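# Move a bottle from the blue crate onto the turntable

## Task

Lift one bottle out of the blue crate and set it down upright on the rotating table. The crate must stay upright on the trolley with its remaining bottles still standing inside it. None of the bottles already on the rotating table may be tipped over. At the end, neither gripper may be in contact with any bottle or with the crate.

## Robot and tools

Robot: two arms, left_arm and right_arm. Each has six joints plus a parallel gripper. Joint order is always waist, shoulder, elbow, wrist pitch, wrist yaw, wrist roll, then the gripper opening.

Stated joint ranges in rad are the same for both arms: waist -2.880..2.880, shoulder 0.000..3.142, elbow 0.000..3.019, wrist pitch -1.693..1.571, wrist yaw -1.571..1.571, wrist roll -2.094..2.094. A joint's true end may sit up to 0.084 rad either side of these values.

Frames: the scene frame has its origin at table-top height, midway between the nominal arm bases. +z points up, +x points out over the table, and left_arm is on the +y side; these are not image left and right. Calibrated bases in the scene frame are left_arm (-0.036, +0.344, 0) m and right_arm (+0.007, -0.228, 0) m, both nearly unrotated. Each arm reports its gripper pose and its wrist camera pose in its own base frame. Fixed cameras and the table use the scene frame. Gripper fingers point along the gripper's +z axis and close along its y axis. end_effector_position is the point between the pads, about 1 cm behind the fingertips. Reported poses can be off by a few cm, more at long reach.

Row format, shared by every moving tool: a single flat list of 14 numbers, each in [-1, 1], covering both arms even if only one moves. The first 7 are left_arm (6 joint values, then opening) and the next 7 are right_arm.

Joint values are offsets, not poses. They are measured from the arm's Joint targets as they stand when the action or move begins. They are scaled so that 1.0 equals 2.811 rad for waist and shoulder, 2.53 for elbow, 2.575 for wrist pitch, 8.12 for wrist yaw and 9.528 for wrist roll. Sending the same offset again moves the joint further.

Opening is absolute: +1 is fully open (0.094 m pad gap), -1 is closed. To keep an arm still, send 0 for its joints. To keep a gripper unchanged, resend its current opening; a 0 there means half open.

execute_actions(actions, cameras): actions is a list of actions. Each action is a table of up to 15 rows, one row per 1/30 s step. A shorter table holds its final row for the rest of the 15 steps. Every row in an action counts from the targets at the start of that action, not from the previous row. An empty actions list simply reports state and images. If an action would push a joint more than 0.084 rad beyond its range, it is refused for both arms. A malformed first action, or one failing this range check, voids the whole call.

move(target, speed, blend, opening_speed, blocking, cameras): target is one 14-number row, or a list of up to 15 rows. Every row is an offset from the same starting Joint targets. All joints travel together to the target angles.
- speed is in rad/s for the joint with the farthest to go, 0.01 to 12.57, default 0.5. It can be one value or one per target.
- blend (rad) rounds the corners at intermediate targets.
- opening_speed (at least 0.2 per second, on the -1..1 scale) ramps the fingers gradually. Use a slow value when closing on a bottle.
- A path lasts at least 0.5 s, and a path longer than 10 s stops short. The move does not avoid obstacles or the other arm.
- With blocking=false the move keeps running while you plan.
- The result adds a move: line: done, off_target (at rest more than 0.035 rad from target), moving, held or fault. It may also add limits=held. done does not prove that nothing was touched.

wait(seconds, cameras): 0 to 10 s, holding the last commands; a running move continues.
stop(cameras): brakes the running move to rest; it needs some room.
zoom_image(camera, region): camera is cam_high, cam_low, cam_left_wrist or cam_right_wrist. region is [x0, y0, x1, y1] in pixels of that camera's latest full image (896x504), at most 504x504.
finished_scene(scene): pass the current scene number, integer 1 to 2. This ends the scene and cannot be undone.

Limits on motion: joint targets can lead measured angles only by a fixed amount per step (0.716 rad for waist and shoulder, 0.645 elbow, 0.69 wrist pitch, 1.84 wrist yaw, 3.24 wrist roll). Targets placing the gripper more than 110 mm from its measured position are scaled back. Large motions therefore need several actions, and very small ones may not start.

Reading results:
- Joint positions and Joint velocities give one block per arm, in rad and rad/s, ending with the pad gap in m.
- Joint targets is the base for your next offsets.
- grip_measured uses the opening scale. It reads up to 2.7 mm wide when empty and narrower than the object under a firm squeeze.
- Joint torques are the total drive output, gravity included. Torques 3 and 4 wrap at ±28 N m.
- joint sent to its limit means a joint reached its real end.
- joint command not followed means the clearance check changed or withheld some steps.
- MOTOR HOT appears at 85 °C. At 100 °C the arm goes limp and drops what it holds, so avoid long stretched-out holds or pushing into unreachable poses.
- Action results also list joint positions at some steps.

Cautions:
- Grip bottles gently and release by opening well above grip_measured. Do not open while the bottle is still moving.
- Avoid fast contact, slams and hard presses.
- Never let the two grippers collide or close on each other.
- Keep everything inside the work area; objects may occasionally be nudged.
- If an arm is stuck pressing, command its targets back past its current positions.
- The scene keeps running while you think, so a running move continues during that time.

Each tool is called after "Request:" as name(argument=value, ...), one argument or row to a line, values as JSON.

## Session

Request:
execute_actions(
  actions=[],
)

Request:
zoom_image(
  camera="cam_high",
  region=[200, 140, 460, 330],
)

Scene clock: 0.00 s.
left_arm: end_effector_position=(+0.0614, -0.1820, +0.1444) grip_measured=+1.000 end_effector_quat_wxyz=(-0.015, -0.402, +0.914, +0.051) | right_arm: end_effector_position=(+0.5883, -0.0159, +0.3851) grip_measured=+1.000 end_effector_quat_wxyz=(+0.513, +0.541, +0.665, +0.035)
Joint positions: left_arm=[-1.211 0.912 0.694 -1.453 0.036 -2.039 0.094] | right_arm=[0.154 1.41 1.397 -0.625 0.66 1.177 0.094]
Joint velocities: within noise
Joint torques (N m): no reading
Motor temperatures (°C): left_arm=[36 30 38 24 26 25 26] | right_arm=[29 28 37 31 24 27 24]
Heat: left arm: hottest elbow 38 °C; right arm: hottest elbow 37 °C.
Joint targets: left_arm=[-1.211 0.911 0.719 -1.453 0.036 -2.039] | right_arm=[0.154 1.408 1.429 -0.621 0.660 1.177]
Tool commands: left_gripper/opening=+1.0 right_gripper/opening=+1.0

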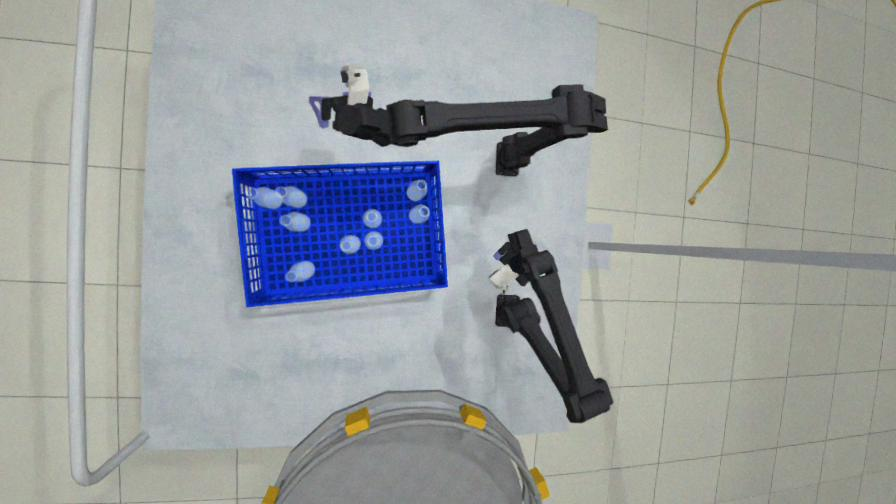

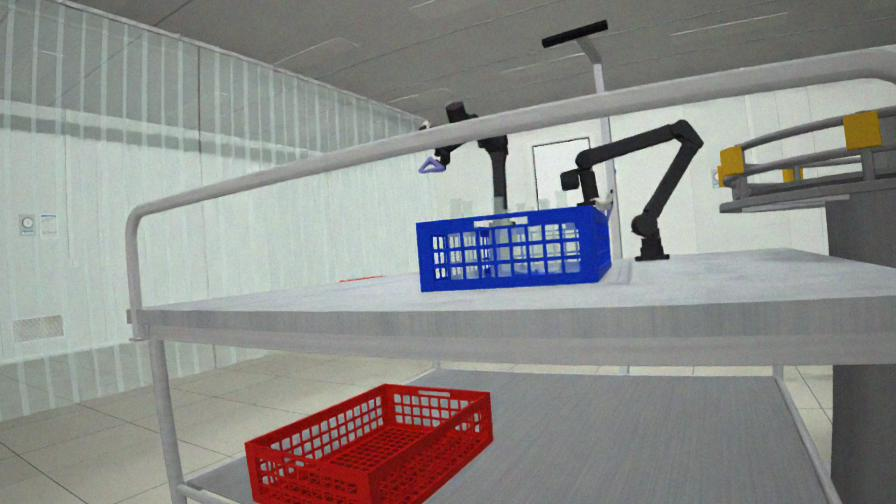

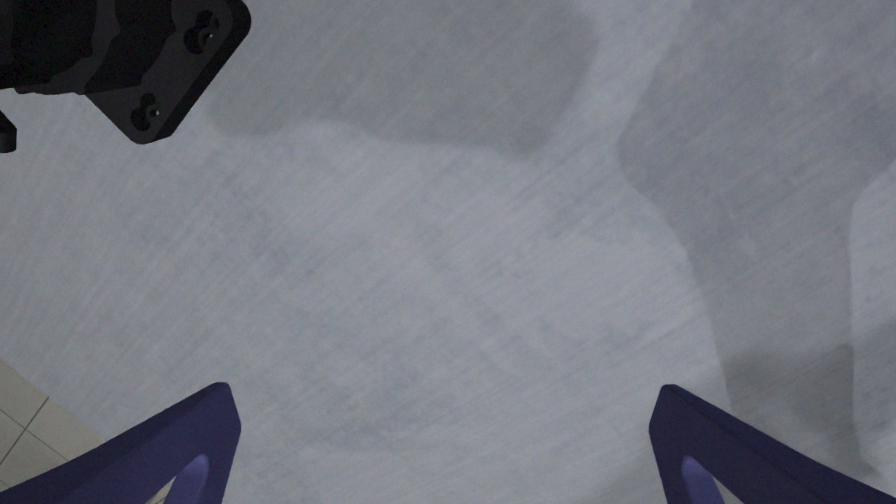

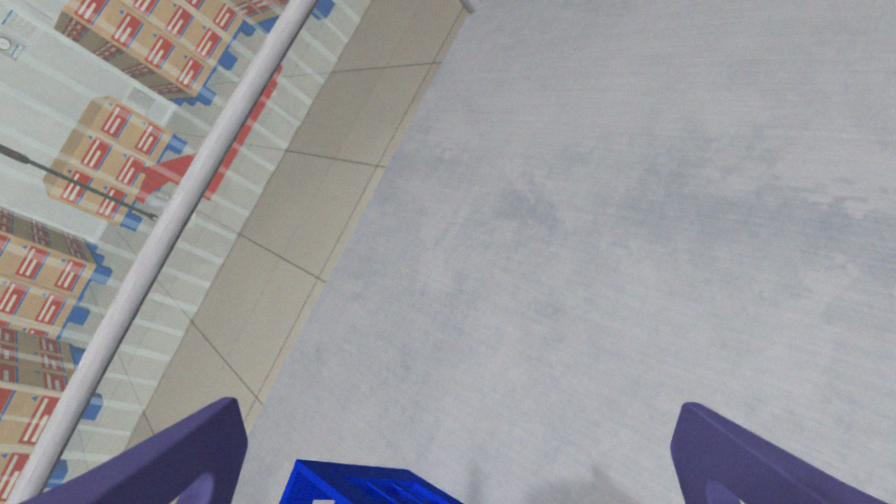

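Scaled by 1.938 (camera's finer frame: 1280x720).

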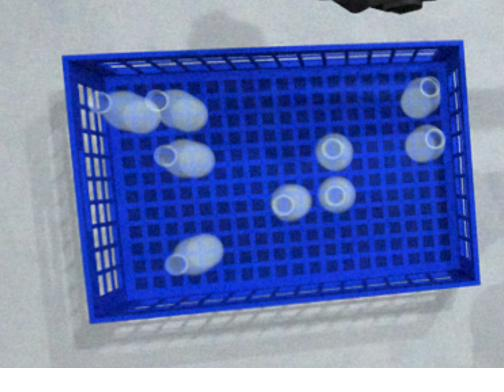

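Request:
move(
  target=[
    [0,0.0142,0.4075,0,0,0,1,0,0,0,0,0,0,1],
    [0.3728,0.0142,0.4075,0,-0.0044,0.2141,1,0,0,0,0,0,0,1],
    [0.3728,0.3742,0.668,-0.0513,-0.0044,0.2141,1,0,0,0,0,0,0,1],
  ],
  speed=[0.9,1.6,0.7],
  blend=[0.1,0.1,0],
  cameras=["cam_left_wrist","cam_high"],
)

Scene clock: 17.23 s.
left_arm: end_effector_position=(+0.6681, -0.1163, +0.3644) grip_measured=+1.000 end_effector_quat_wxyz=(+0.185, +0.080, +0.979, -0.018) | right_arm: end_effector_position=(+0.5883, -0.0159, +0.3851) grip_measured=+1.000 end_effector_quat_wxyz=(+0.513, +0.541, +0.665, +0.035)
Joint positions: left_arm=[-0.171 1.977 2.358 -1.579 0.002 -0.01 0.094] | right_arm=[0.154 1.41 1.397 -0.625 0.66 1.177 0.094]
Joint torques (N m): left_arm=[-0.79 -21.19 11.49 0.73 -0.12 -0.02] | right_arm=[-0.62 -9.41 13.34 1.5 0.13 0.08]
Heat: left arm: hottest elbow 42 °C; right arm: hottest elbow 40 °C.
Joint targets: left_arm=[-0.163 1.964 2.409 -1.585 0.000 0.001] | right_arm=[0.154 1.408 1.429 -0.621 0.660 1.177]
move: off_target (left_arm); left_arm: the elbow is farthest, 0.051 rad from its target
Images, in order (width x height): cam_high 896x504, cam_left_wrist 896x504.

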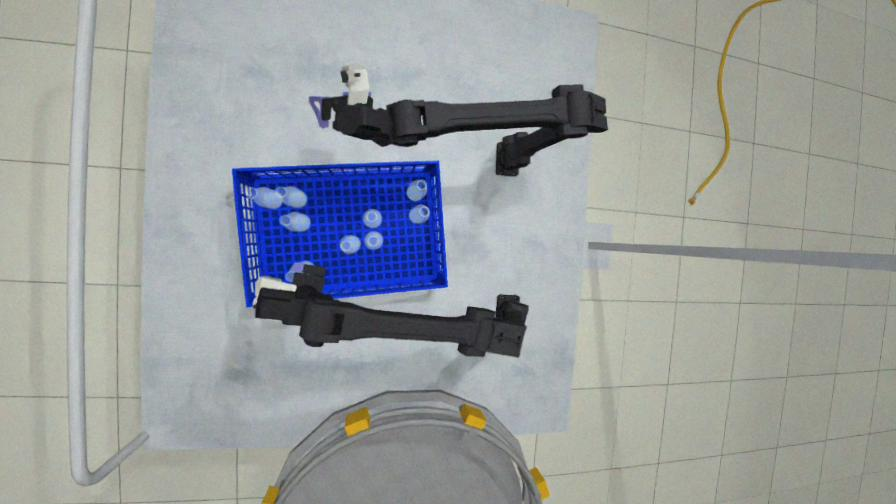

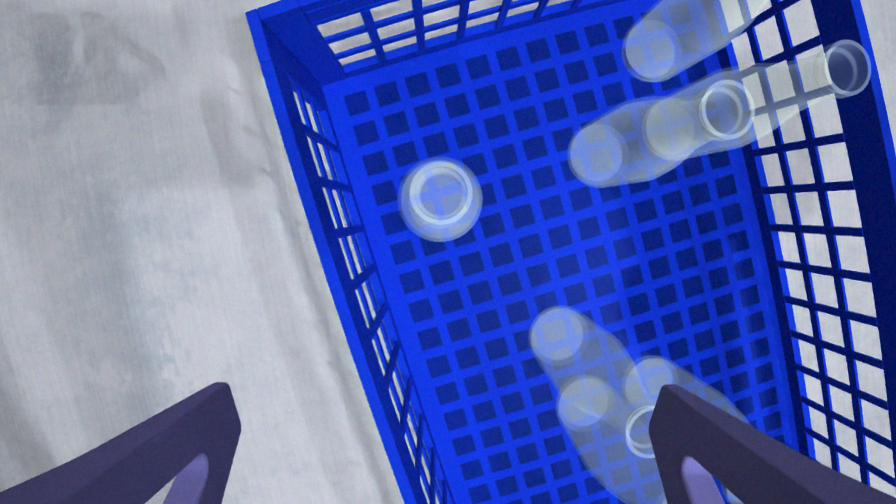

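Request:
move(
  target=[0,0.0075,-0.1024,0.1196,0,0,1,0,0,0,0,0,0,1],
  speed=0.5,
  cameras=["cam_left_wrist"],
)

Scene clock: 28.20 s.
left_arm: end_effector_position=(+0.7068, -0.1230, +0.2941) grip_measured=+1.000 end_effector_quat_wxyz=(+0.222, +0.079, +0.972, -0.021) | right_arm: end_effector_position=(+0.5883, -0.0159, +0.3851) grip_measured=+1.000 end_effector_quat_wxyz=(+0.513, +0.541, +0.665, +0.035)
Joint positions: left_arm=[-0.171 1.978 2.147 -1.291 0.002 -0.009 0.094] | right_arm=[0.154 1.41 1.397 -0.625 0.66 1.177 0.094]
Joint torques (N m): left_arm=[-1.08 -19.84 8.49 1.85 -0.11 -0.01] | right_arm=[-0.67 -9.41 13.33 1.5 0.12 0.08]
Motor temperatures (°C): left_arm=[36 32 45 24 26 25 26] | right_arm=[29 29 42 31 24 27 24]
Heat: left arm: hottest elbow 45 °C; right arm: hottest elbow 42 °C.
Joint targets: left_arm=[-0.163 1.984 2.150 -1.277 0.000 0.001] | right_arm=[0.154 1.408 1.429 -0.621 0.660 1.177]
move: done

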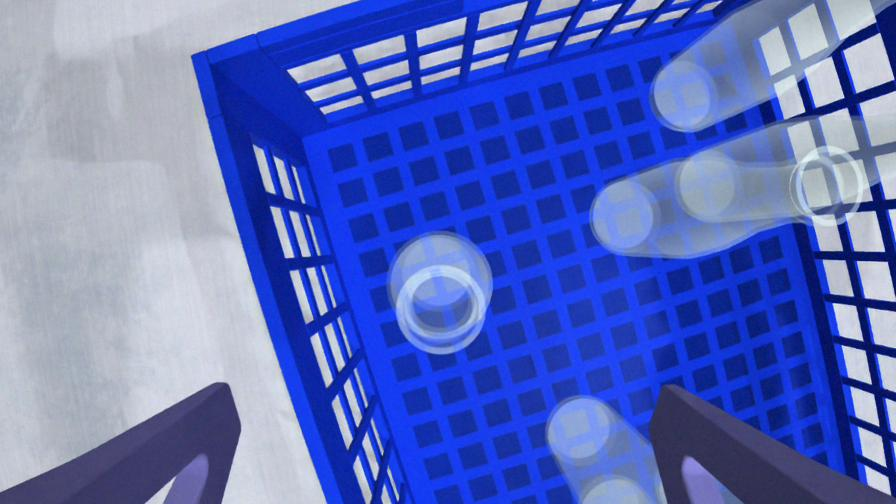

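Request:
move(
  target=[0,0.0217,-0.0632,0.0757,0,0,1,0,0,0,0,0,0,1],
  speed=0.3,
  cameras=["cam_left_wrist"],
)

Scene clock: 34.70 s.
left_arm: end_effector_position=(+0.7247, -0.1261, +0.1886) grip_measured=+1.000 end_effector_quat_wxyz=(+0.205, +0.079, +0.975, -0.020) | right_arm: end_effector_position=(+0.5883, -0.0159, +0.3851) grip_measured=+1.000 end_effector_quat_wxyz=(+0.513, +0.541, +0.665, +0.035)
Joint positions: left_arm=[-0.171 2.044 1.984 -1.095 0.002 -0.009 0.094] | right_arm=[0.154 1.41 1.397 -0.625 0.66 1.177 0.094]
Joint torques (N m): left_arm=[-1.32 -21.54 8.79 1.62 -0.12 0] | right_arm=[-0.56 -9.41 13.31 1.51 0.13 0.08]
Heat: left arm: hottest elbow 45 °C; right arm: hottest elbow 43 °C.
Joint targets: left_arm=[-0.163 2.045 1.990 -1.082 0.000 0.001] | right_arm=[0.154 1.408 1.429 -0.621 0.660 1.177]
move: done

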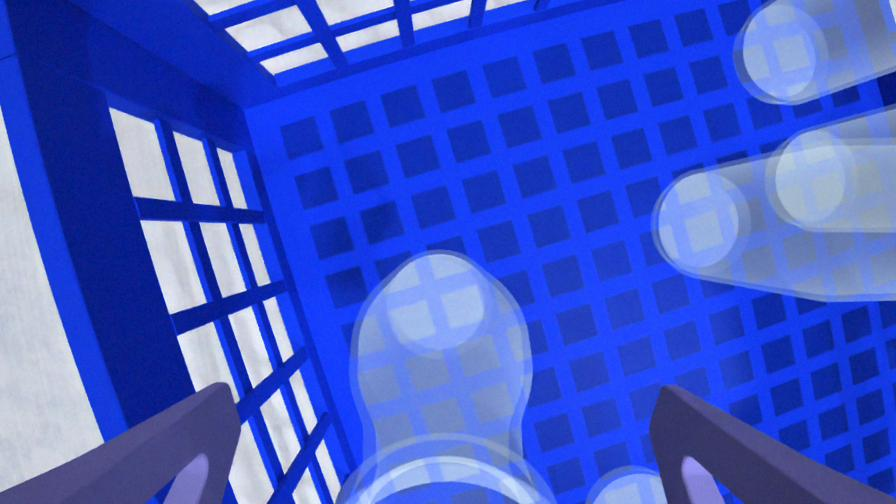

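Request:
move(
  target=[0,-0.0075,-0.012,0.0033,0,0,1,0,0,0,0,0,0,1],
  speed=0.15,
  cameras=["cam_left_wrist"],
)

Request:
move(
  target=[0,0,0,0,0,0,-0.75,0,0,0,0,0,0,1],
  opening_speed=0.7,
  cameras=["cam_left_wrist"],
)

Scene clock: 41.10 s.
left_arm: end_effector_position=(+0.7202, -0.1253, +0.1773) grip_measured=+1.000 end_effector_quat_wxyz=(+0.197, +0.080, +0.977, -0.019) | right_arm: end_effector_position=(+0.5883, -0.0159, +0.3851) grip_measured=+1.000 end_effector_quat_wxyz=(+0.513, +0.541, +0.665, +0.035)
Joint positions: left_arm=[-0.171 2.044 1.959 -1.086 0.002 -0.009 0.094] | right_arm=[0.154 1.41 1.397 -0.625 0.66 1.177 0.094]
Joint torques (N m): left_arm=[-1.2 -22.83 8.54 1.57 -0.13 -0.02] | right_arm=[-0.62 -9.35 13.33 1.5 0.12 0.08]
Heat: left arm: hottest elbow 45 °C; right arm: hottest elbow 43 °C.
Joint targets: left_arm=[-0.163 2.024 1.960 -1.073 0.000 0.001] | right_arm=[0.154 1.408 1.429 -0.621 0.660 1.177]
move: done

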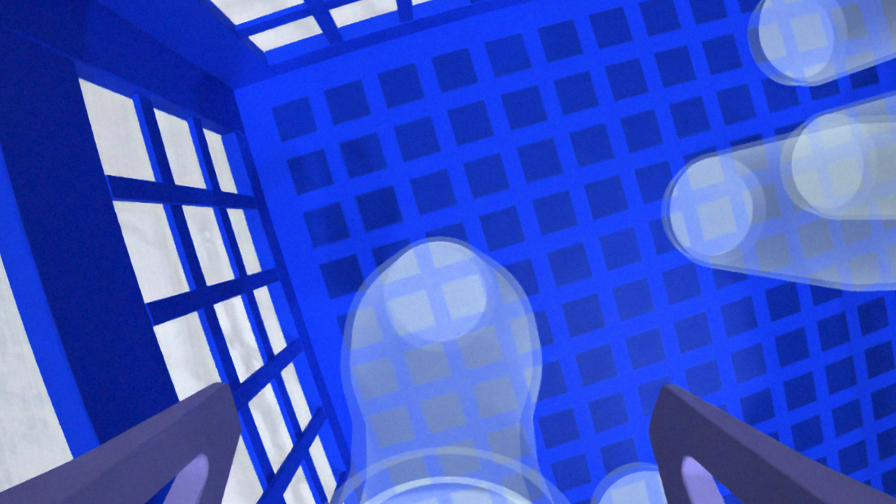

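Scene clock: 43.80 s.
left_arm: end_effector_position=(+0.7205, -0.1243, +0.1772) grip_measured=-0.188 end_effector_quat_wxyz=(+0.198, +0.079, +0.977, -0.018) | right_arm: end_effector_position=(+0.5883, -0.0159, +0.3851) grip_measured=+1.000 end_effector_quat_wxyz=(+0.513, +0.541, +0.665, +0.035)
Joint positions: left_arm=[-0.17 2.044 1.959 -1.086 0.001 -0.009 0.038] | right_arm=[0.154 1.41 1.397 -0.625 0.66 1.177 0.094]
Joint torques (N m): left_arm=[-0.91 -22.83 8.61 1.47 -0.05 -0.02] | right_arm=[-0.56 -9.41 13.33 1.5 0.12 0.08]
Heat: left arm: hottest elbow 45 °C; right arm: hottest elbow 44 °C.
Joint targets: left_arm=[-0.163 2.024 1.959 -1.073 0.000 0.001] | right_arm=[0.154 1.408 1.429 -0.621 0.660 1.177]
move: done

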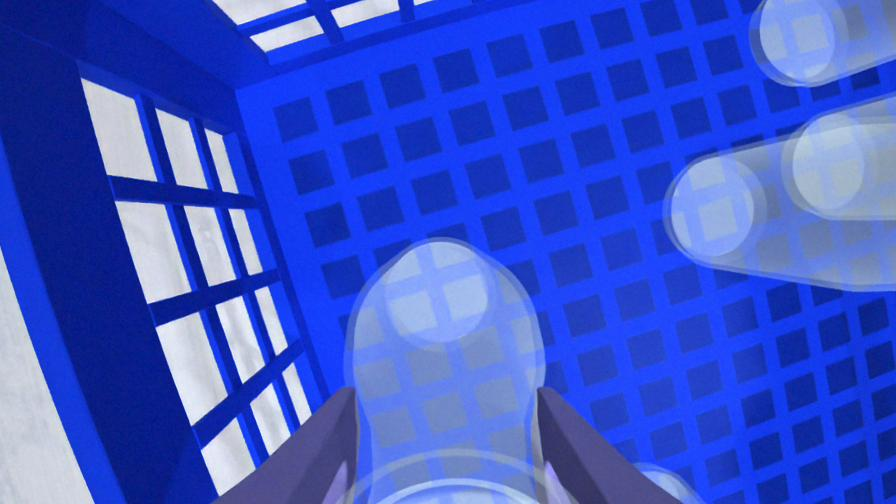

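Request:
move(
  target=[0,0,0,0,0,0,0.6,0,0,0,0,0,0,1],
  opening_speed=1,
  cameras=[],
)

Request:
move(
  target=[0,-0.0078,0,-0.007,0,0,0.6,0,0,0,0,0,0,1],
  speed=0.15,
  cameras=["cam_left_wrist"],
)

Scene clock: 49.97 s.
left_arm: end_effector_position=(+0.7205, -0.1243, +0.1772) grip_measured=+0.598 end_effector_quat_wxyz=(+0.198, +0.079, +0.977, -0.018) | right_arm: end_effector_position=(+0.5883, -0.0159, +0.3851) grip_measured=+1.000 end_effector_quat_wxyz=(+0.513, +0.541, +0.665, +0.035)
Joint positions: left_arm=[-0.17 2.044 1.959 -1.086 0.001 -0.009 0.075] | right_arm=[0.154 1.41 1.397 -0.625 0.66 1.177 0.094]
Joint torques (N m): left_arm=[-0.85 -22.83 8.46 1.58 -0.09 -0.04] | right_arm=[-0.62 -9.41 13.33 1.48 0.12 0.08]
Heat: left arm: hottest elbow 45 °C; right arm: hottest elbow 44 °C.
Joint targets: left_arm=[-0.163 2.024 1.959 -1.073 0.000 0.001] | right_arm=[0.154 1.408 1.429 -0.621 0.660 1.177]
move: done

Scene clock: 50.90 s.
left_arm: end_effector_position=(+0.7190, -0.1241, +0.1962) grip_measured=+0.598 end_effector_quat_wxyz=(+0.211, +0.079, +0.974, -0.019) | right_arm: end_effector_position=(+0.5883, -0.0159, +0.3851) grip_measured=+1.000 end_effector_quat_wxyz=(+0.513, +0.541, +0.665, +0.035)
Joint positions: left_arm=[-0.17 2.018 1.959 -1.086 0.001 -0.009 0.075] | right_arm=[0.154 1.41 1.397 -0.625 0.66 1.177 0.094]
Joint torques (N m): left_arm=[-1.2 -21.71 8.54 0.8 -0.06 -0.03] | right_arm=[-0.62 -9.41 13.31 1.5 0.12 0.08]
Heat: left arm: hottest elbow 45 °C; right arm: hottest elbow 45 °C.
Joint targets: left_arm=[-0.163 2.003 1.959 -1.091 0.000 0.001] | right_arm=[0.154 1.408 1.429 -0.621 0.660 1.177]
move: done

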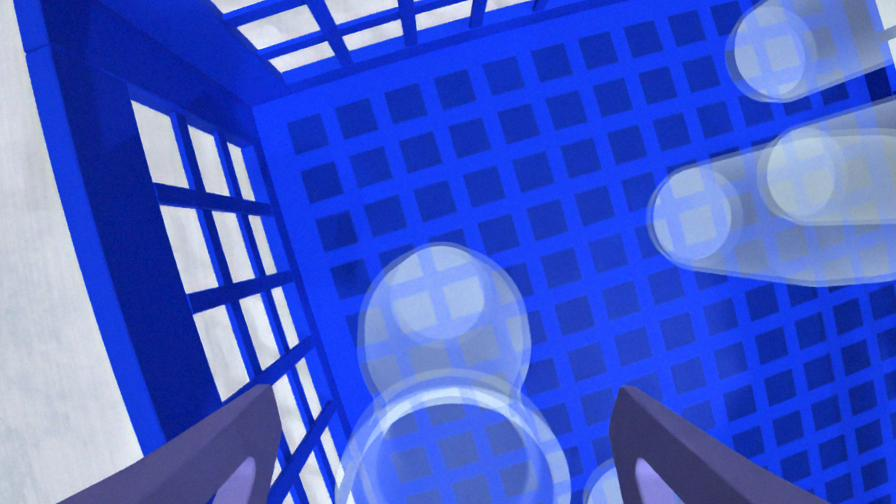

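Request:
move(
  target=[0,0,0,0,0,0,-0.75,0,0,0,0,0,0,1],
  opening_speed=0.7,
  cameras=["cam_left_wrist"],
)

Request:
move(
  target=[
    [0,-0.0068,0.0755,-0.0722,0,0,-0.75,0,0,0,0,0,0,1],
    [0,-0.0139,0.1779,-0.1918,0,0,-0.75,0,0,0,0,0,0,1],
    [0,-0.0722,0.1941,-0.2054,0,0,-0.75,0,0,0,0,0,0,1],
    [0.058,-0.1434,0.1348,-0.1588,0,0,-0.75,0,0,0,0,0,0,1],
    [0.3888,-0.2231,0.0439,-0.1456,0,0,-0.75,0,0,0,0,0,0,1],
  ],
  speed=[0.3,0.4,0.4,0.4,0.5],
  blend=[0.03,0.05,0.05,0.05,0],
  cameras=["cam_left_wrist","cam_high"],
)

Scene clock: 67.90 s.
left_arm: end_effector_position=(+0.7190, -0.1239, +0.1962) grip_measured=-0.356 end_effector_quat_wxyz=(+0.211, +0.079, +0.974, -0.019) | right_arm: end_effector_position=(+0.5883, -0.0159, +0.3851) grip_measured=+1.000 end_effector_quat_wxyz=(+0.513, +0.541, +0.665, +0.035)
Joint positions: left_arm=[-0.17 2.018 1.959 -1.086 0 -0.007 0.03] | right_arm=[0.154 1.41 1.397 -0.625 0.66 1.177 0.094]
Joint torques (N m): left_arm=[-0.91 -22.07 8.53 0.92 -0.06 -0.01] | right_arm=[-0.62 -9.41 13.33 1.51 0.12 0.08]
Motor temperatures (°C): left_arm=[35 38 45 23 26 25 26] | right_arm=[29 30 46 31 24 27 24]
Heat: left arm: hottest elbow 45 °C; right arm: hottest elbow 46 °C.
Joint targets: left_arm=[-0.163 2.003 1.959 -1.091 0.000 0.001] | right_arm=[0.154 1.408 1.429 -0.621 0.660 1.177]
move: done

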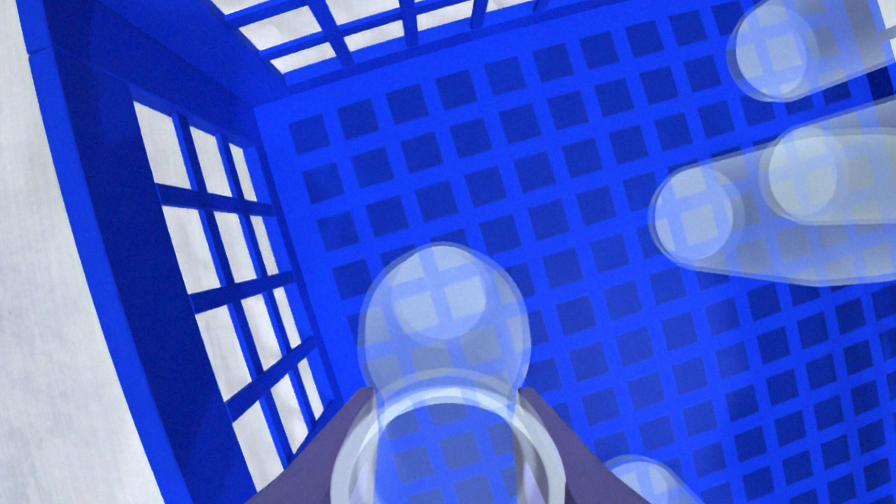

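Scene clock: 72.83 s.
left_arm: end_effector_position=(+0.2925, +0.3943, +0.5676) grip_measured=-0.357 end_effector_quat_wxyz=(+0.322, -0.422, +0.832, +0.162) | right_arm: end_effector_position=(+0.5883, -0.0159, +0.3851) grip_measured=+1.000 end_effector_quat_wxyz=(+0.513, +0.541, +0.665, +0.035)
Joint positions: left_arm=[0.933 1.398 2.059 -1.493 -0.001 -0.005 0.03] | right_arm=[0.154 1.41 1.397 -0.625 0.66 1.177 0.094]
Joint torques (N m): left_arm=[-2.43 -12.22 8.02 2.71 0.01 -0.08] | right_arm=[-0.62 -9.41 13.33 1.48 0.12 0.08]
Heat: left arm: hottest elbow 46 °C; right arm: hottest elbow 47 °C.
Joint targets: left_arm=[0.930 1.375 2.070 -1.466 0.000 0.001] | right_arm=[0.154 1.408 1.429 -0.621 0.660 1.177]
move: done
Images, in order (width x height): cam_high 896x504, cam_left_wrist 896x504.

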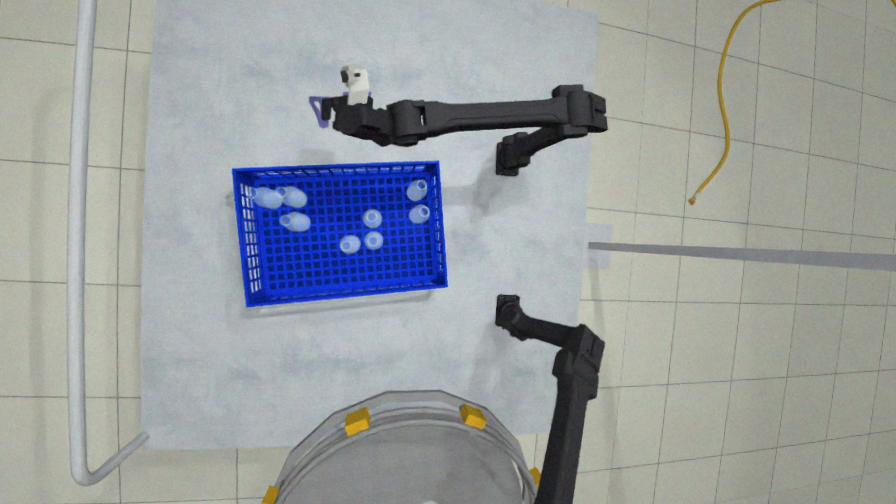

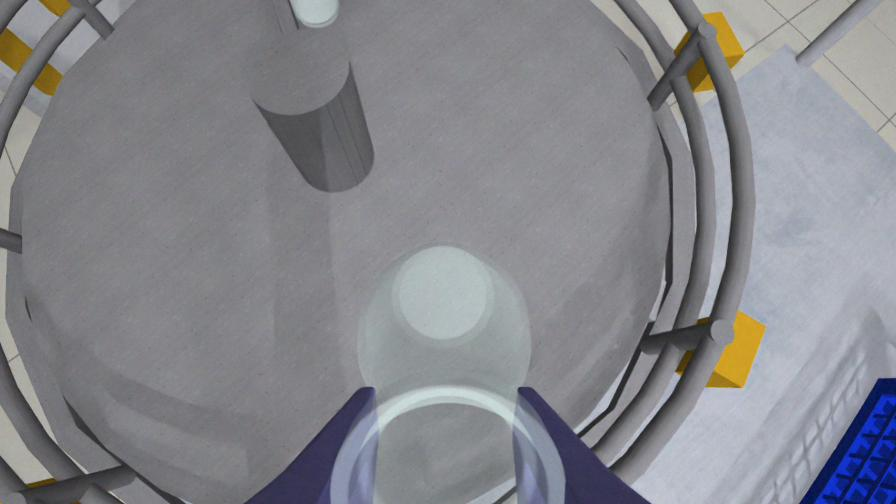

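Request:
move(
  target=[
    [0,0.0374,-0.0079,-0.0637,0,0,-0.75,0,0,0,0,0,0,1],
    [0,0.0221,-0.0874,-0.0093,0,0,-0.75,0,0,0,0,0,0,1],
  ],
  speed=[0.3,0.12],
  blend=[0.02,0],
  cameras=["cam_left_wrist","cam_low"],
)

Request:
zoom_image(
  camera="cam_low",
  region=[690, 50, 830, 220],
)

Scene clock: 81.43 s.
left_arm: end_effector_position=(+0.3034, +0.4089, +0.4291) grip_measured=-0.357 end_effector_quat_wxyz=(+0.191, -0.442, +0.871, +0.096) | right_arm: end_effector_position=(+0.5883, -0.0159, +0.3851) grip_measured=+1.000 end_effector_quat_wxyz=(+0.513, +0.541, +0.665, +0.035)
Joint positions: left_arm=[0.933 1.468 1.838 -1.51 -0.001 -0.005 0.03] | right_arm=[0.154 1.41 1.397 -0.625 0.66 1.177 0.094]
Joint torques (N m): left_arm=[-2.43 -14.74 8.84 1.95 0.03 -0.06] | right_arm=[-0.62 -9.41 13.33 1.48 0.12 0.08]
Heat: left arm: hottest elbow 45 °C; right arm: hottest elbow 47 °C.
Joint targets: left_arm=[0.930 1.437 1.849 -1.490 0.000 0.001] | right_arm=[0.154 1.408 1.429 -0.621 0.660 1.177]
move: done
Images, in order (width x height): cam_low 896x504, cam_left_wrist 896x504.

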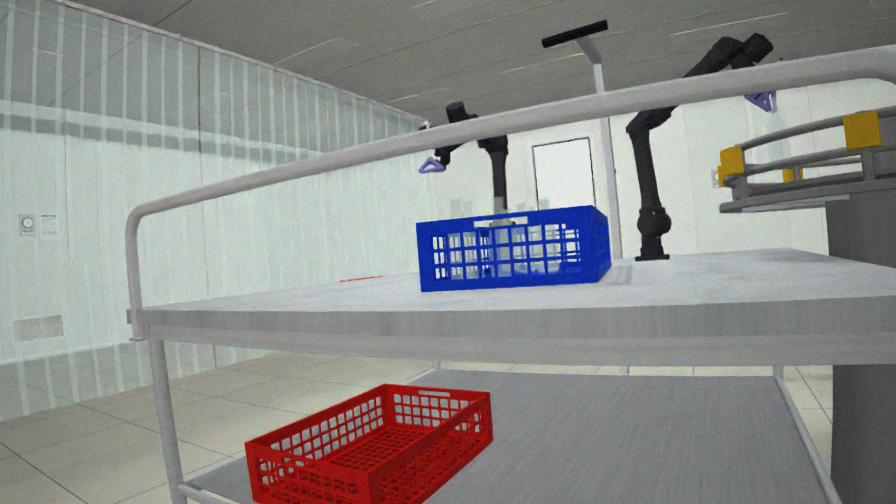

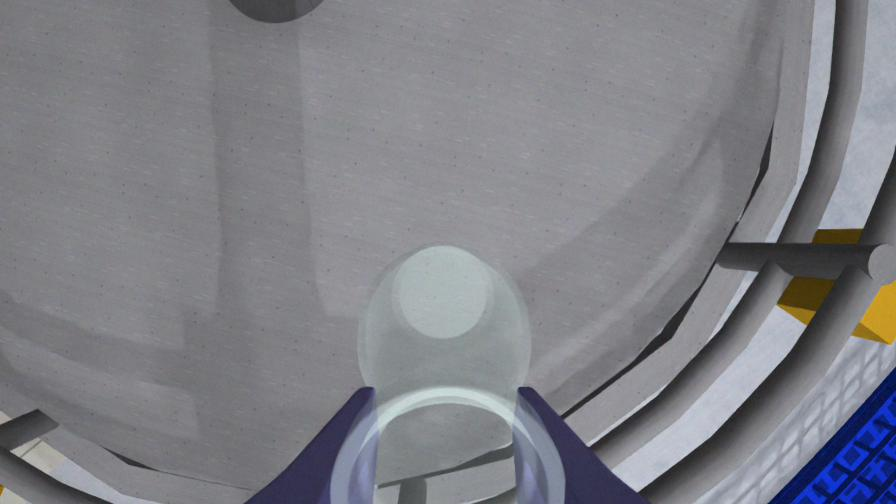

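Scaled by 2.965 (camera's finer frame: 1280x720).

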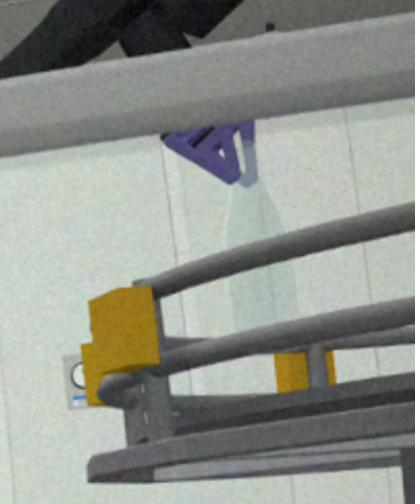

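Request:
move(
  target=[0,-0.017,-0.064,0.0445,0,0,-0.75,0,0,0,0,0,0,1],
  speed=0.12,
  cameras=["cam_left_wrist"],
)

Request:
move(
  target=[0,-0.0022,-0.008,0.0056,0,0,-0.75,0,0,0,0,0,0,1],
  speed=0.05,
  cameras=[],
)

Request:
move(
  target=[0,-0.0018,-0.0066,0.0046,0,0,-0.75,0,0,0,0,0,0,1],
  speed=0.05,
  cameras=[],
)

Scene clock: 88.03 s.
left_arm: end_effector_position=(+0.3006, +0.4052, +0.3881) grip_measured=-0.357 end_effector_quat_wxyz=(+0.191, -0.442, +0.871, +0.096) | right_arm: end_effector_position=(+0.5883, -0.0159, +0.3851) grip_measured=+1.000 end_effector_quat_wxyz=(+0.513, +0.541, +0.665, +0.035)
Joint positions: left_arm=[0.933 1.421 1.676 -1.395 -0.001 -0.005 0.03] | right_arm=[0.154 1.41 1.397 -0.625 0.66 1.177 0.094]
Joint torques (N m): left_arm=[-2.14 -13.98 9.05 2 0.04 -0.04] | right_arm=[-0.62 -9.41 13.31 1.48 0.12 0.08]
Heat: left arm: hottest elbow 46 °C; right arm: hottest elbow 48 °C.
Joint targets: left_arm=[0.930 1.390 1.687 -1.376 0.000 0.001] | right_arm=[0.154 1.408 1.429 -0.621 0.660 1.177]
move: done

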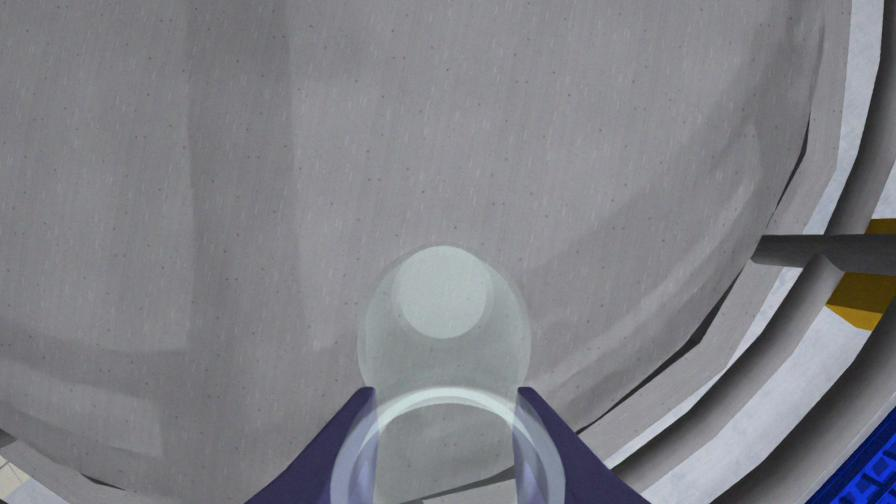

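Scene clock: 88.87 s.
left_arm: end_effector_position=(+0.3001, +0.4044, +0.3830) grip_measured=-0.357 end_effector_quat_wxyz=(+0.191, -0.442, +0.871, +0.096) | right_arm: end_effector_position=(+0.5883, -0.0159, +0.3851) grip_measured=+1.000 end_effector_quat_wxyz=(+0.513, +0.541, +0.665, +0.035)
Joint positions: left_arm=[0.933 1.415 1.656 -1.381 -0.001 -0.005 0.03] | right_arm=[0.154 1.41 1.397 -0.625 0.66 1.177 0.094]
Joint torques (N m): left_arm=[-2.14 -14.33 9.2 1.92 0.07 -0.09] | right_arm=[-0.56 -9.35 13.34 1.5 0.12 0.08]
Heat: left arm: hottest elbow 46 °C; right arm: hottest elbow 48 °C.
Joint targets: left_arm=[0.930 1.383 1.667 -1.361 0.000 0.001] | right_arm=[0.154 1.408 1.429 -0.621 0.660 1.177]
move: done

Scene clock: 89.70 s.
left_arm: end_effector_position=(+0.2995, +0.4037, +0.3788) grip_measured=-0.357 end_effector_quat_wxyz=(+0.191, -0.442, +0.871, +0.096) | right_arm: end_effector_position=(+0.5883, -0.0159, +0.3851) grip_measured=+1.000 end_effector_quat_wxyz=(+0.513, +0.541, +0.665, +0.035)
Joint positions: left_arm=[0.933 1.409 1.639 -1.369 -0.001 -0.005 0.03] | right_arm=[0.154 1.41 1.397 -0.625 0.66 1.177 0.094]
Joint torques (N m): left_arm=[-1.85 -13.98 9.21 1.8 0.02 -0.02] | right_arm=[-0.56 -9.41 13.33 1.5 0.12 0.08]
Heat: left arm: hottest elbow 46 °C; right arm: hottest elbow 48 °C.
Joint targets: left_arm=[0.930 1.378 1.650 -1.349 0.000 0.001] | right_arm=[0.154 1.408 1.429 -0.621 0.660 1.177]
move: done

Request:
move(
  target=[0,-0.0018,-0.0066,0.0046,0,0,-0.75,0,0,0,0,0,0,1],
  speed=0.05,
  cameras=[],
)

Request:
move(
  target=[0,-0.0018,-0.0066,0.0046,0,0,-0.75,0,0,0,0,0,0,1],
  speed=0.05,
  cameras=[],
)

Scene clock: 95.23 s.
left_arm: end_effector_position=(+0.2989, +0.4029, +0.3746) grip_measured=-0.357 end_effector_quat_wxyz=(+0.191, -0.442, +0.871, +0.096) | right_arm: end_effector_position=(+0.5883, -0.0159, +0.3851) grip_measured=+1.000 end_effector_quat_wxyz=(+0.513, +0.541, +0.665, +0.035)
Joint positions: left_arm=[0.933 1.404 1.622 -1.358 -0.001 -0.005 0.03] | right_arm=[0.154 1.41 1.397 -0.625 0.66 1.177 0.094]
Joint torques (N m): left_arm=[-2.08 -14.04 9.17 2.15 0.04 -0.06] | right_arm=[-0.62 -9.41 13.34 1.5 0.12 0.08]
Heat: left arm: hottest elbow 46 °C; right arm: hottest elbow 48 °C.
Joint targets: left_arm=[0.930 1.373 1.634 -1.338 0.000 0.001] | right_arm=[0.154 1.408 1.429 -0.621 0.660 1.177]
move: done

Scene clock: 96.07 s.
left_arm: end_effector_position=(+0.2984, +0.4022, +0.3704) grip_measured=-0.357 end_effector_quat_wxyz=(+0.191, -0.442, +0.871, +0.097) | right_arm: end_effector_position=(+0.5883, -0.0159, +0.3851) grip_measured=+1.000 end_effector_quat_wxyz=(+0.513, +0.541, +0.665, +0.035)
Joint positions: left_arm=[0.933 1.399 1.606 -1.345 -0.001 -0.005 0.03] | right_arm=[0.154 1.41 1.397 -0.625 0.66 1.177 0.094]
Joint torques (N m): left_arm=[-1.85 -14.62 9.18 2.18 0.04 -0.04] | right_arm=[-0.67 -9.41 13.33 1.5 0.12 0.08]
Heat: left arm: hottest elbow 46 °C; right arm: hottest elbow 48 °C.
Joint targets: left_arm=[0.930 1.368 1.617 -1.326 0.000 0.001] | right_arm=[0.154 1.408 1.429 -0.621 0.660 1.177]
move: done

Request:
move(
  target=[0,-0.0018,-0.0066,0.0046,0,0,-0.75,0,0,0,0,0,0,1],
  speed=0.05,
  cameras=[],
)

Request:
move(
  target=[0,-0.0018,-0.0066,0.0046,0,0,-0.75,0,0,0,0,0,0,1],
  speed=0.05,
  cameras=["cam_left_wrist"],
)

Scene clock: 100.73 s.
left_arm: end_effector_position=(+0.2977, +0.4013, +0.3659) grip_measured=-0.357 end_effector_quat_wxyz=(+0.191, -0.442, +0.871, +0.096) | right_arm: end_effector_position=(+0.5883, -0.0159, +0.3851) grip_measured=+1.000 end_effector_quat_wxyz=(+0.513, +0.541, +0.665, +0.035)
Joint positions: left_arm=[0.933 1.394 1.589 -1.334 -0.001 -0.005 0.03] | right_arm=[0.154 1.41 1.397 -0.625 0.66 1.177 0.094]
Joint torques (N m): left_arm=[-1.85 -14.15 9.1 2.06 0.03 -0.06] | right_arm=[-0.62 -9.35 13.33 1.5 0.12 0.08]
Heat: left arm: hottest elbow 46 °C; right arm: hottest elbow 49 °C.
Joint targets: left_arm=[0.930 1.363 1.600 -1.314 0.000 0.001] | right_arm=[0.154 1.408 1.429 -0.621 0.660 1.177]
move: done

Scene clock: 101.63 s.
left_arm: end_effector_position=(+0.2978, +0.4001, +0.3657) grip_measured=-0.357 end_effector_quat_wxyz=(+0.197, -0.441, +0.870, +0.097) | right_arm: end_effector_position=(+0.5883, -0.0159, +0.3851) grip_measured=+1.000 end_effector_quat_wxyz=(+0.513, +0.541, +0.665, +0.035)
Joint positions: left_arm=[0.933 1.384 1.575 -1.318 0.003 -0.005 0.03] | right_arm=[0.154 1.41 1.397 -0.625 0.66 1.177 0.094]
Joint torques (N m): left_arm=[-1.79 -13.74 8.87 1.81 -0.14 -0.01] | right_arm=[-0.67 -9.35 13.33 1.5 0.12 0.08]
Heat: left arm: hottest elbow 46 °C; right arm: hottest elbow 49 °C.
Joint targets: left_arm=[0.930 1.358 1.584 -1.302 0.000 0.001] | right_arm=[0.154 1.408 1.429 -0.621 0.660 1.177]
move: done

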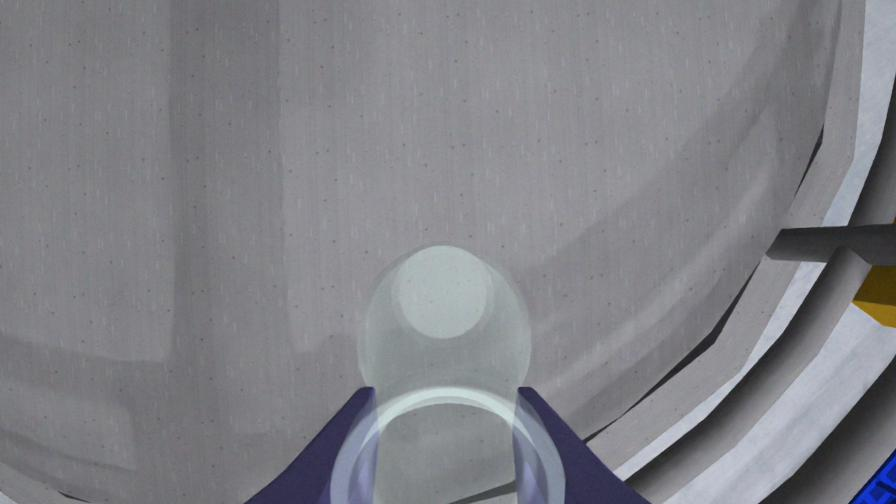

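Request:
move(
  target=[
    [-0.0195,0,0.003,-0.002,0,0,1,0,0,0,0,0,0,1],
    [-0.05,0.029,0.1107,-0.0765,0,0,1,0,0,0,0,0,0,1],
    [-0.05,-0.02,0.22,-0.05,0,0,1,0,0,0,0,0,0,1],
    [-0.01,-0.02,0.22,0.1,0,0,1,0,0,0,0,0,0,1],
  ],
  speed=[0.12,0.35,0.4,0.5],
  blend=[0.01,0.03,0.03,0],
  cameras=["cam_left_wrist","cam_high"],
)

Request:
wait(
  seconds=7,
  cameras=["cam_left_wrist","cam_high"],
)

Scene clock: 111.67 s.
left_arm: end_effector_position=(+0.3040, +0.3787, +0.7307) grip_measured=+0.998 end_effector_quat_wxyz=(+0.555, -0.343, +0.710, +0.264) | right_arm: end_effector_position=(+0.5883, -0.0159, +0.3851) grip_measured=+1.000 end_effector_quat_wxyz=(+0.513, +0.541, +0.665, +0.035)
Joint positions: left_arm=[0.896 1.297 2.111 -1.062 0.002 -0.006 0.094] | right_arm=[0.154 1.41 1.397 -0.625 0.66 1.177 0.094]
Joint torques (N m): left_arm=[-1.26 -8.23 8.9 2.69 -0.1 -0.03] | right_arm=[-0.62 -9.35 13.33 1.5 0.12 0.08]
Heat: left arm: hottest elbow 48 °C; right arm: hottest elbow 49 °C.
Joint targets: left_arm=[0.902 1.302 2.140 -1.044 0.000 0.001] | right_arm=[0.154 1.408 1.429 -0.621 0.660 1.177]
move: done
Images, in order (width x height): cam_high 896x504, cam_left_wrist 896x504.

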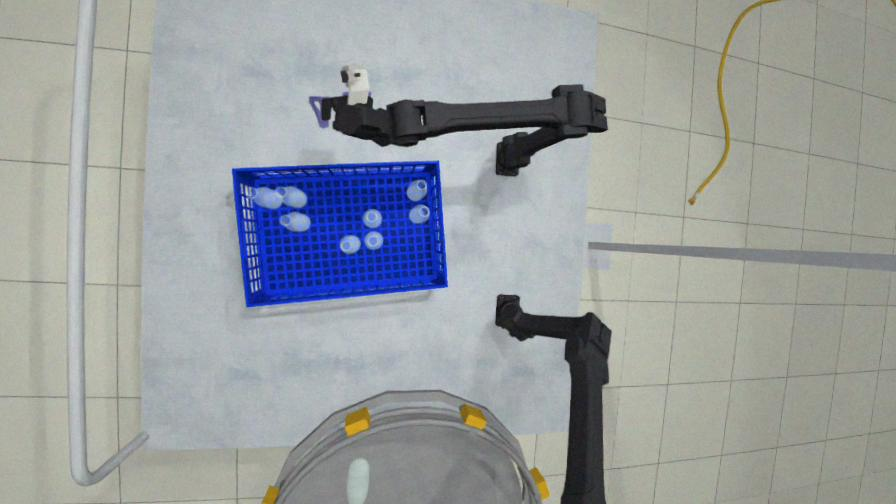

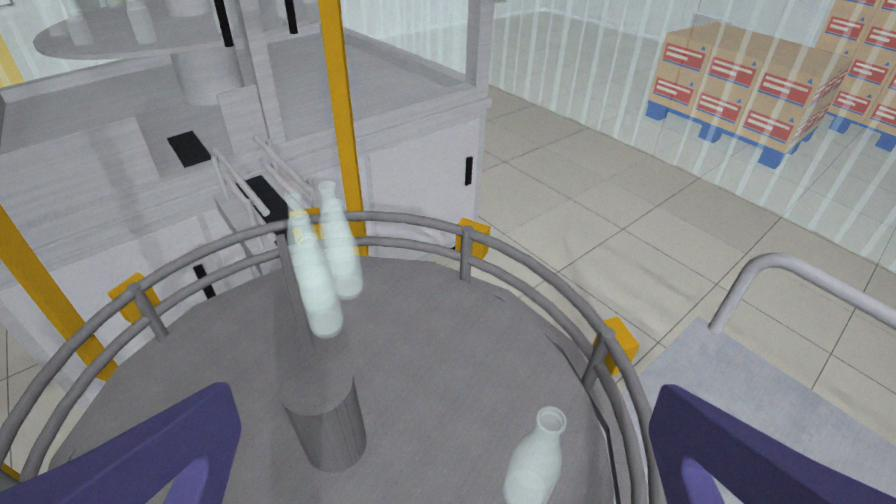

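Scene clock: 118.67 s.
left_arm: end_effector_position=(+0.3040, +0.3787, +0.7307) grip_measured=+0.998 end_effector_quat_wxyz=(+0.555, -0.343, +0.710, +0.264) | right_arm: end_effector_position=(+0.5883, -0.0159, +0.3851) grip_measured=+1.000 end_effector_quat_wxyz=(+0.513, +0.541, +0.665, +0.035)
Joint positions: left_arm=[0.896 1.297 2.111 -1.062 0.002 -0.006 0.094] | right_arm=[0.154 1.41 1.397 -0.625 0.66 1.177 0.094]
Joint torques (N m): left_arm=[-1.26 -7.41 9.02 2.67 -0.09 -0.07] | right_arm=[-0.67 -9.35 13.33 1.5 0.12 0.08]
Heat: left arm: hottest elbow 48 °C; right arm: hottest elbow 50 °C.
Joint targets: left_arm=[0.902 1.302 2.140 -1.045 0.000 0.001] | right_arm=[0.154 1.408 1.429 -0.621 0.660 1.177]
Tool commands: left_gripper/opening=+1.0 right_gripper/opening=+1.0
wait: 7.00 s; at rest by 0.17 s
Images, in order (width x height): cam_high 896x504, cam_left_wrist 896x504.

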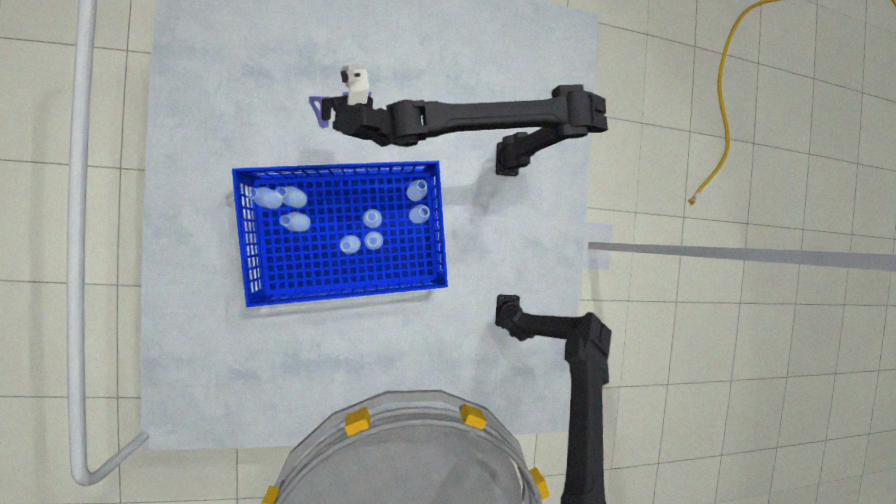

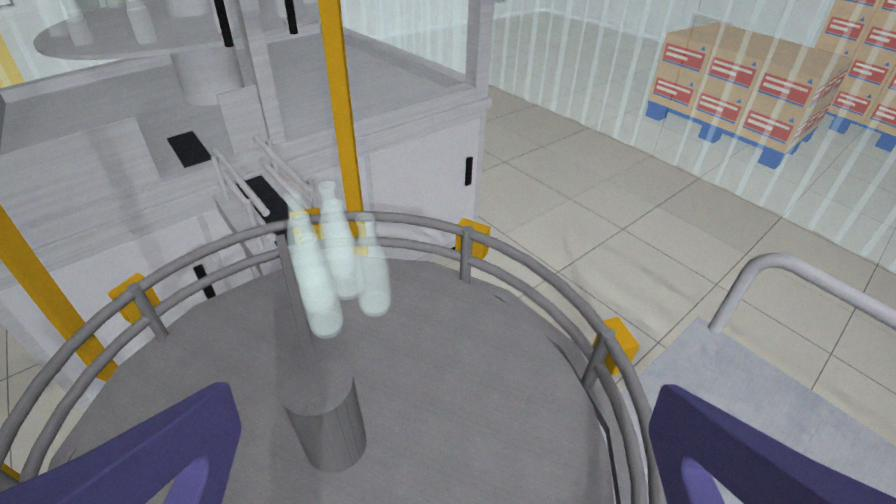

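Request:
wait(
  seconds=2,
  cameras=["cam_left_wrist"],
)

Request:
finished_scene(
  scene=2,
)

Scene clock: 122.20 s.
left_arm: end_effector_position=(+0.3040, +0.3787, +0.7307) grip_measured=+0.998 end_effector_quat_wxyz=(+0.555, -0.343, +0.710, +0.264) | right_arm: end_effector_position=(+0.5883, -0.0159, +0.3851) grip_measured=+1.000 end_effector_quat_wxyz=(+0.513, +0.541, +0.665, +0.035)
Joint positions: left_arm=[0.896 1.297 2.111 -1.062 0.002 -0.006 0.094] | right_arm=[0.154 1.41 1.397 -0.625 0.66 1.177 0.094]
Joint torques (N m): left_arm=[-1.2 -7.65 8.83 2.55 -0.09 -0.02] | right_arm=[-0.56 -9.35 13.34 1.51 0.12 0.08]
Heat: left arm: hottest elbow 48 °C; right arm: hottest elbow 50 °C.
Joint targets: left_arm=[0.902 1.302 2.140 -1.045 0.000 0.001] | right_arm=[0.154 1.408 1.429 -0.621 0.660 1.177]
Tool commands: left_gripper/opening=+1.0 right_gripper/opening=+1.0
wait: 2.00 s; at rest from the start

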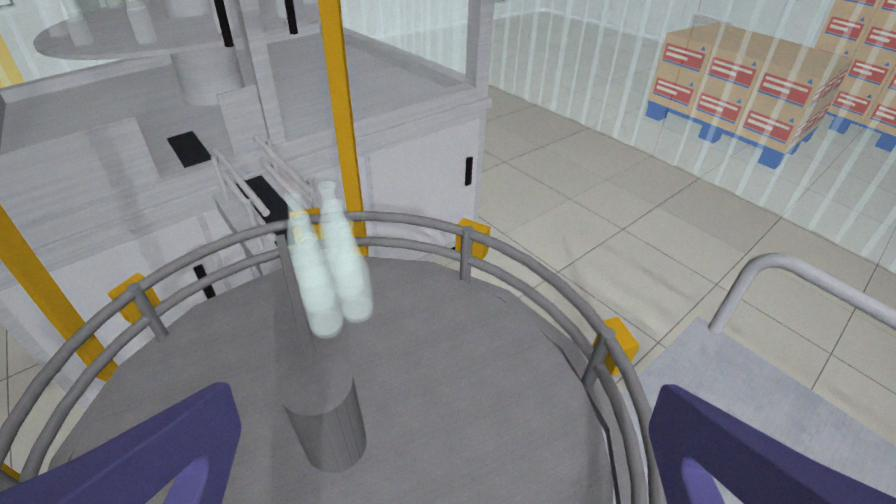

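The scene is finished: the task was done.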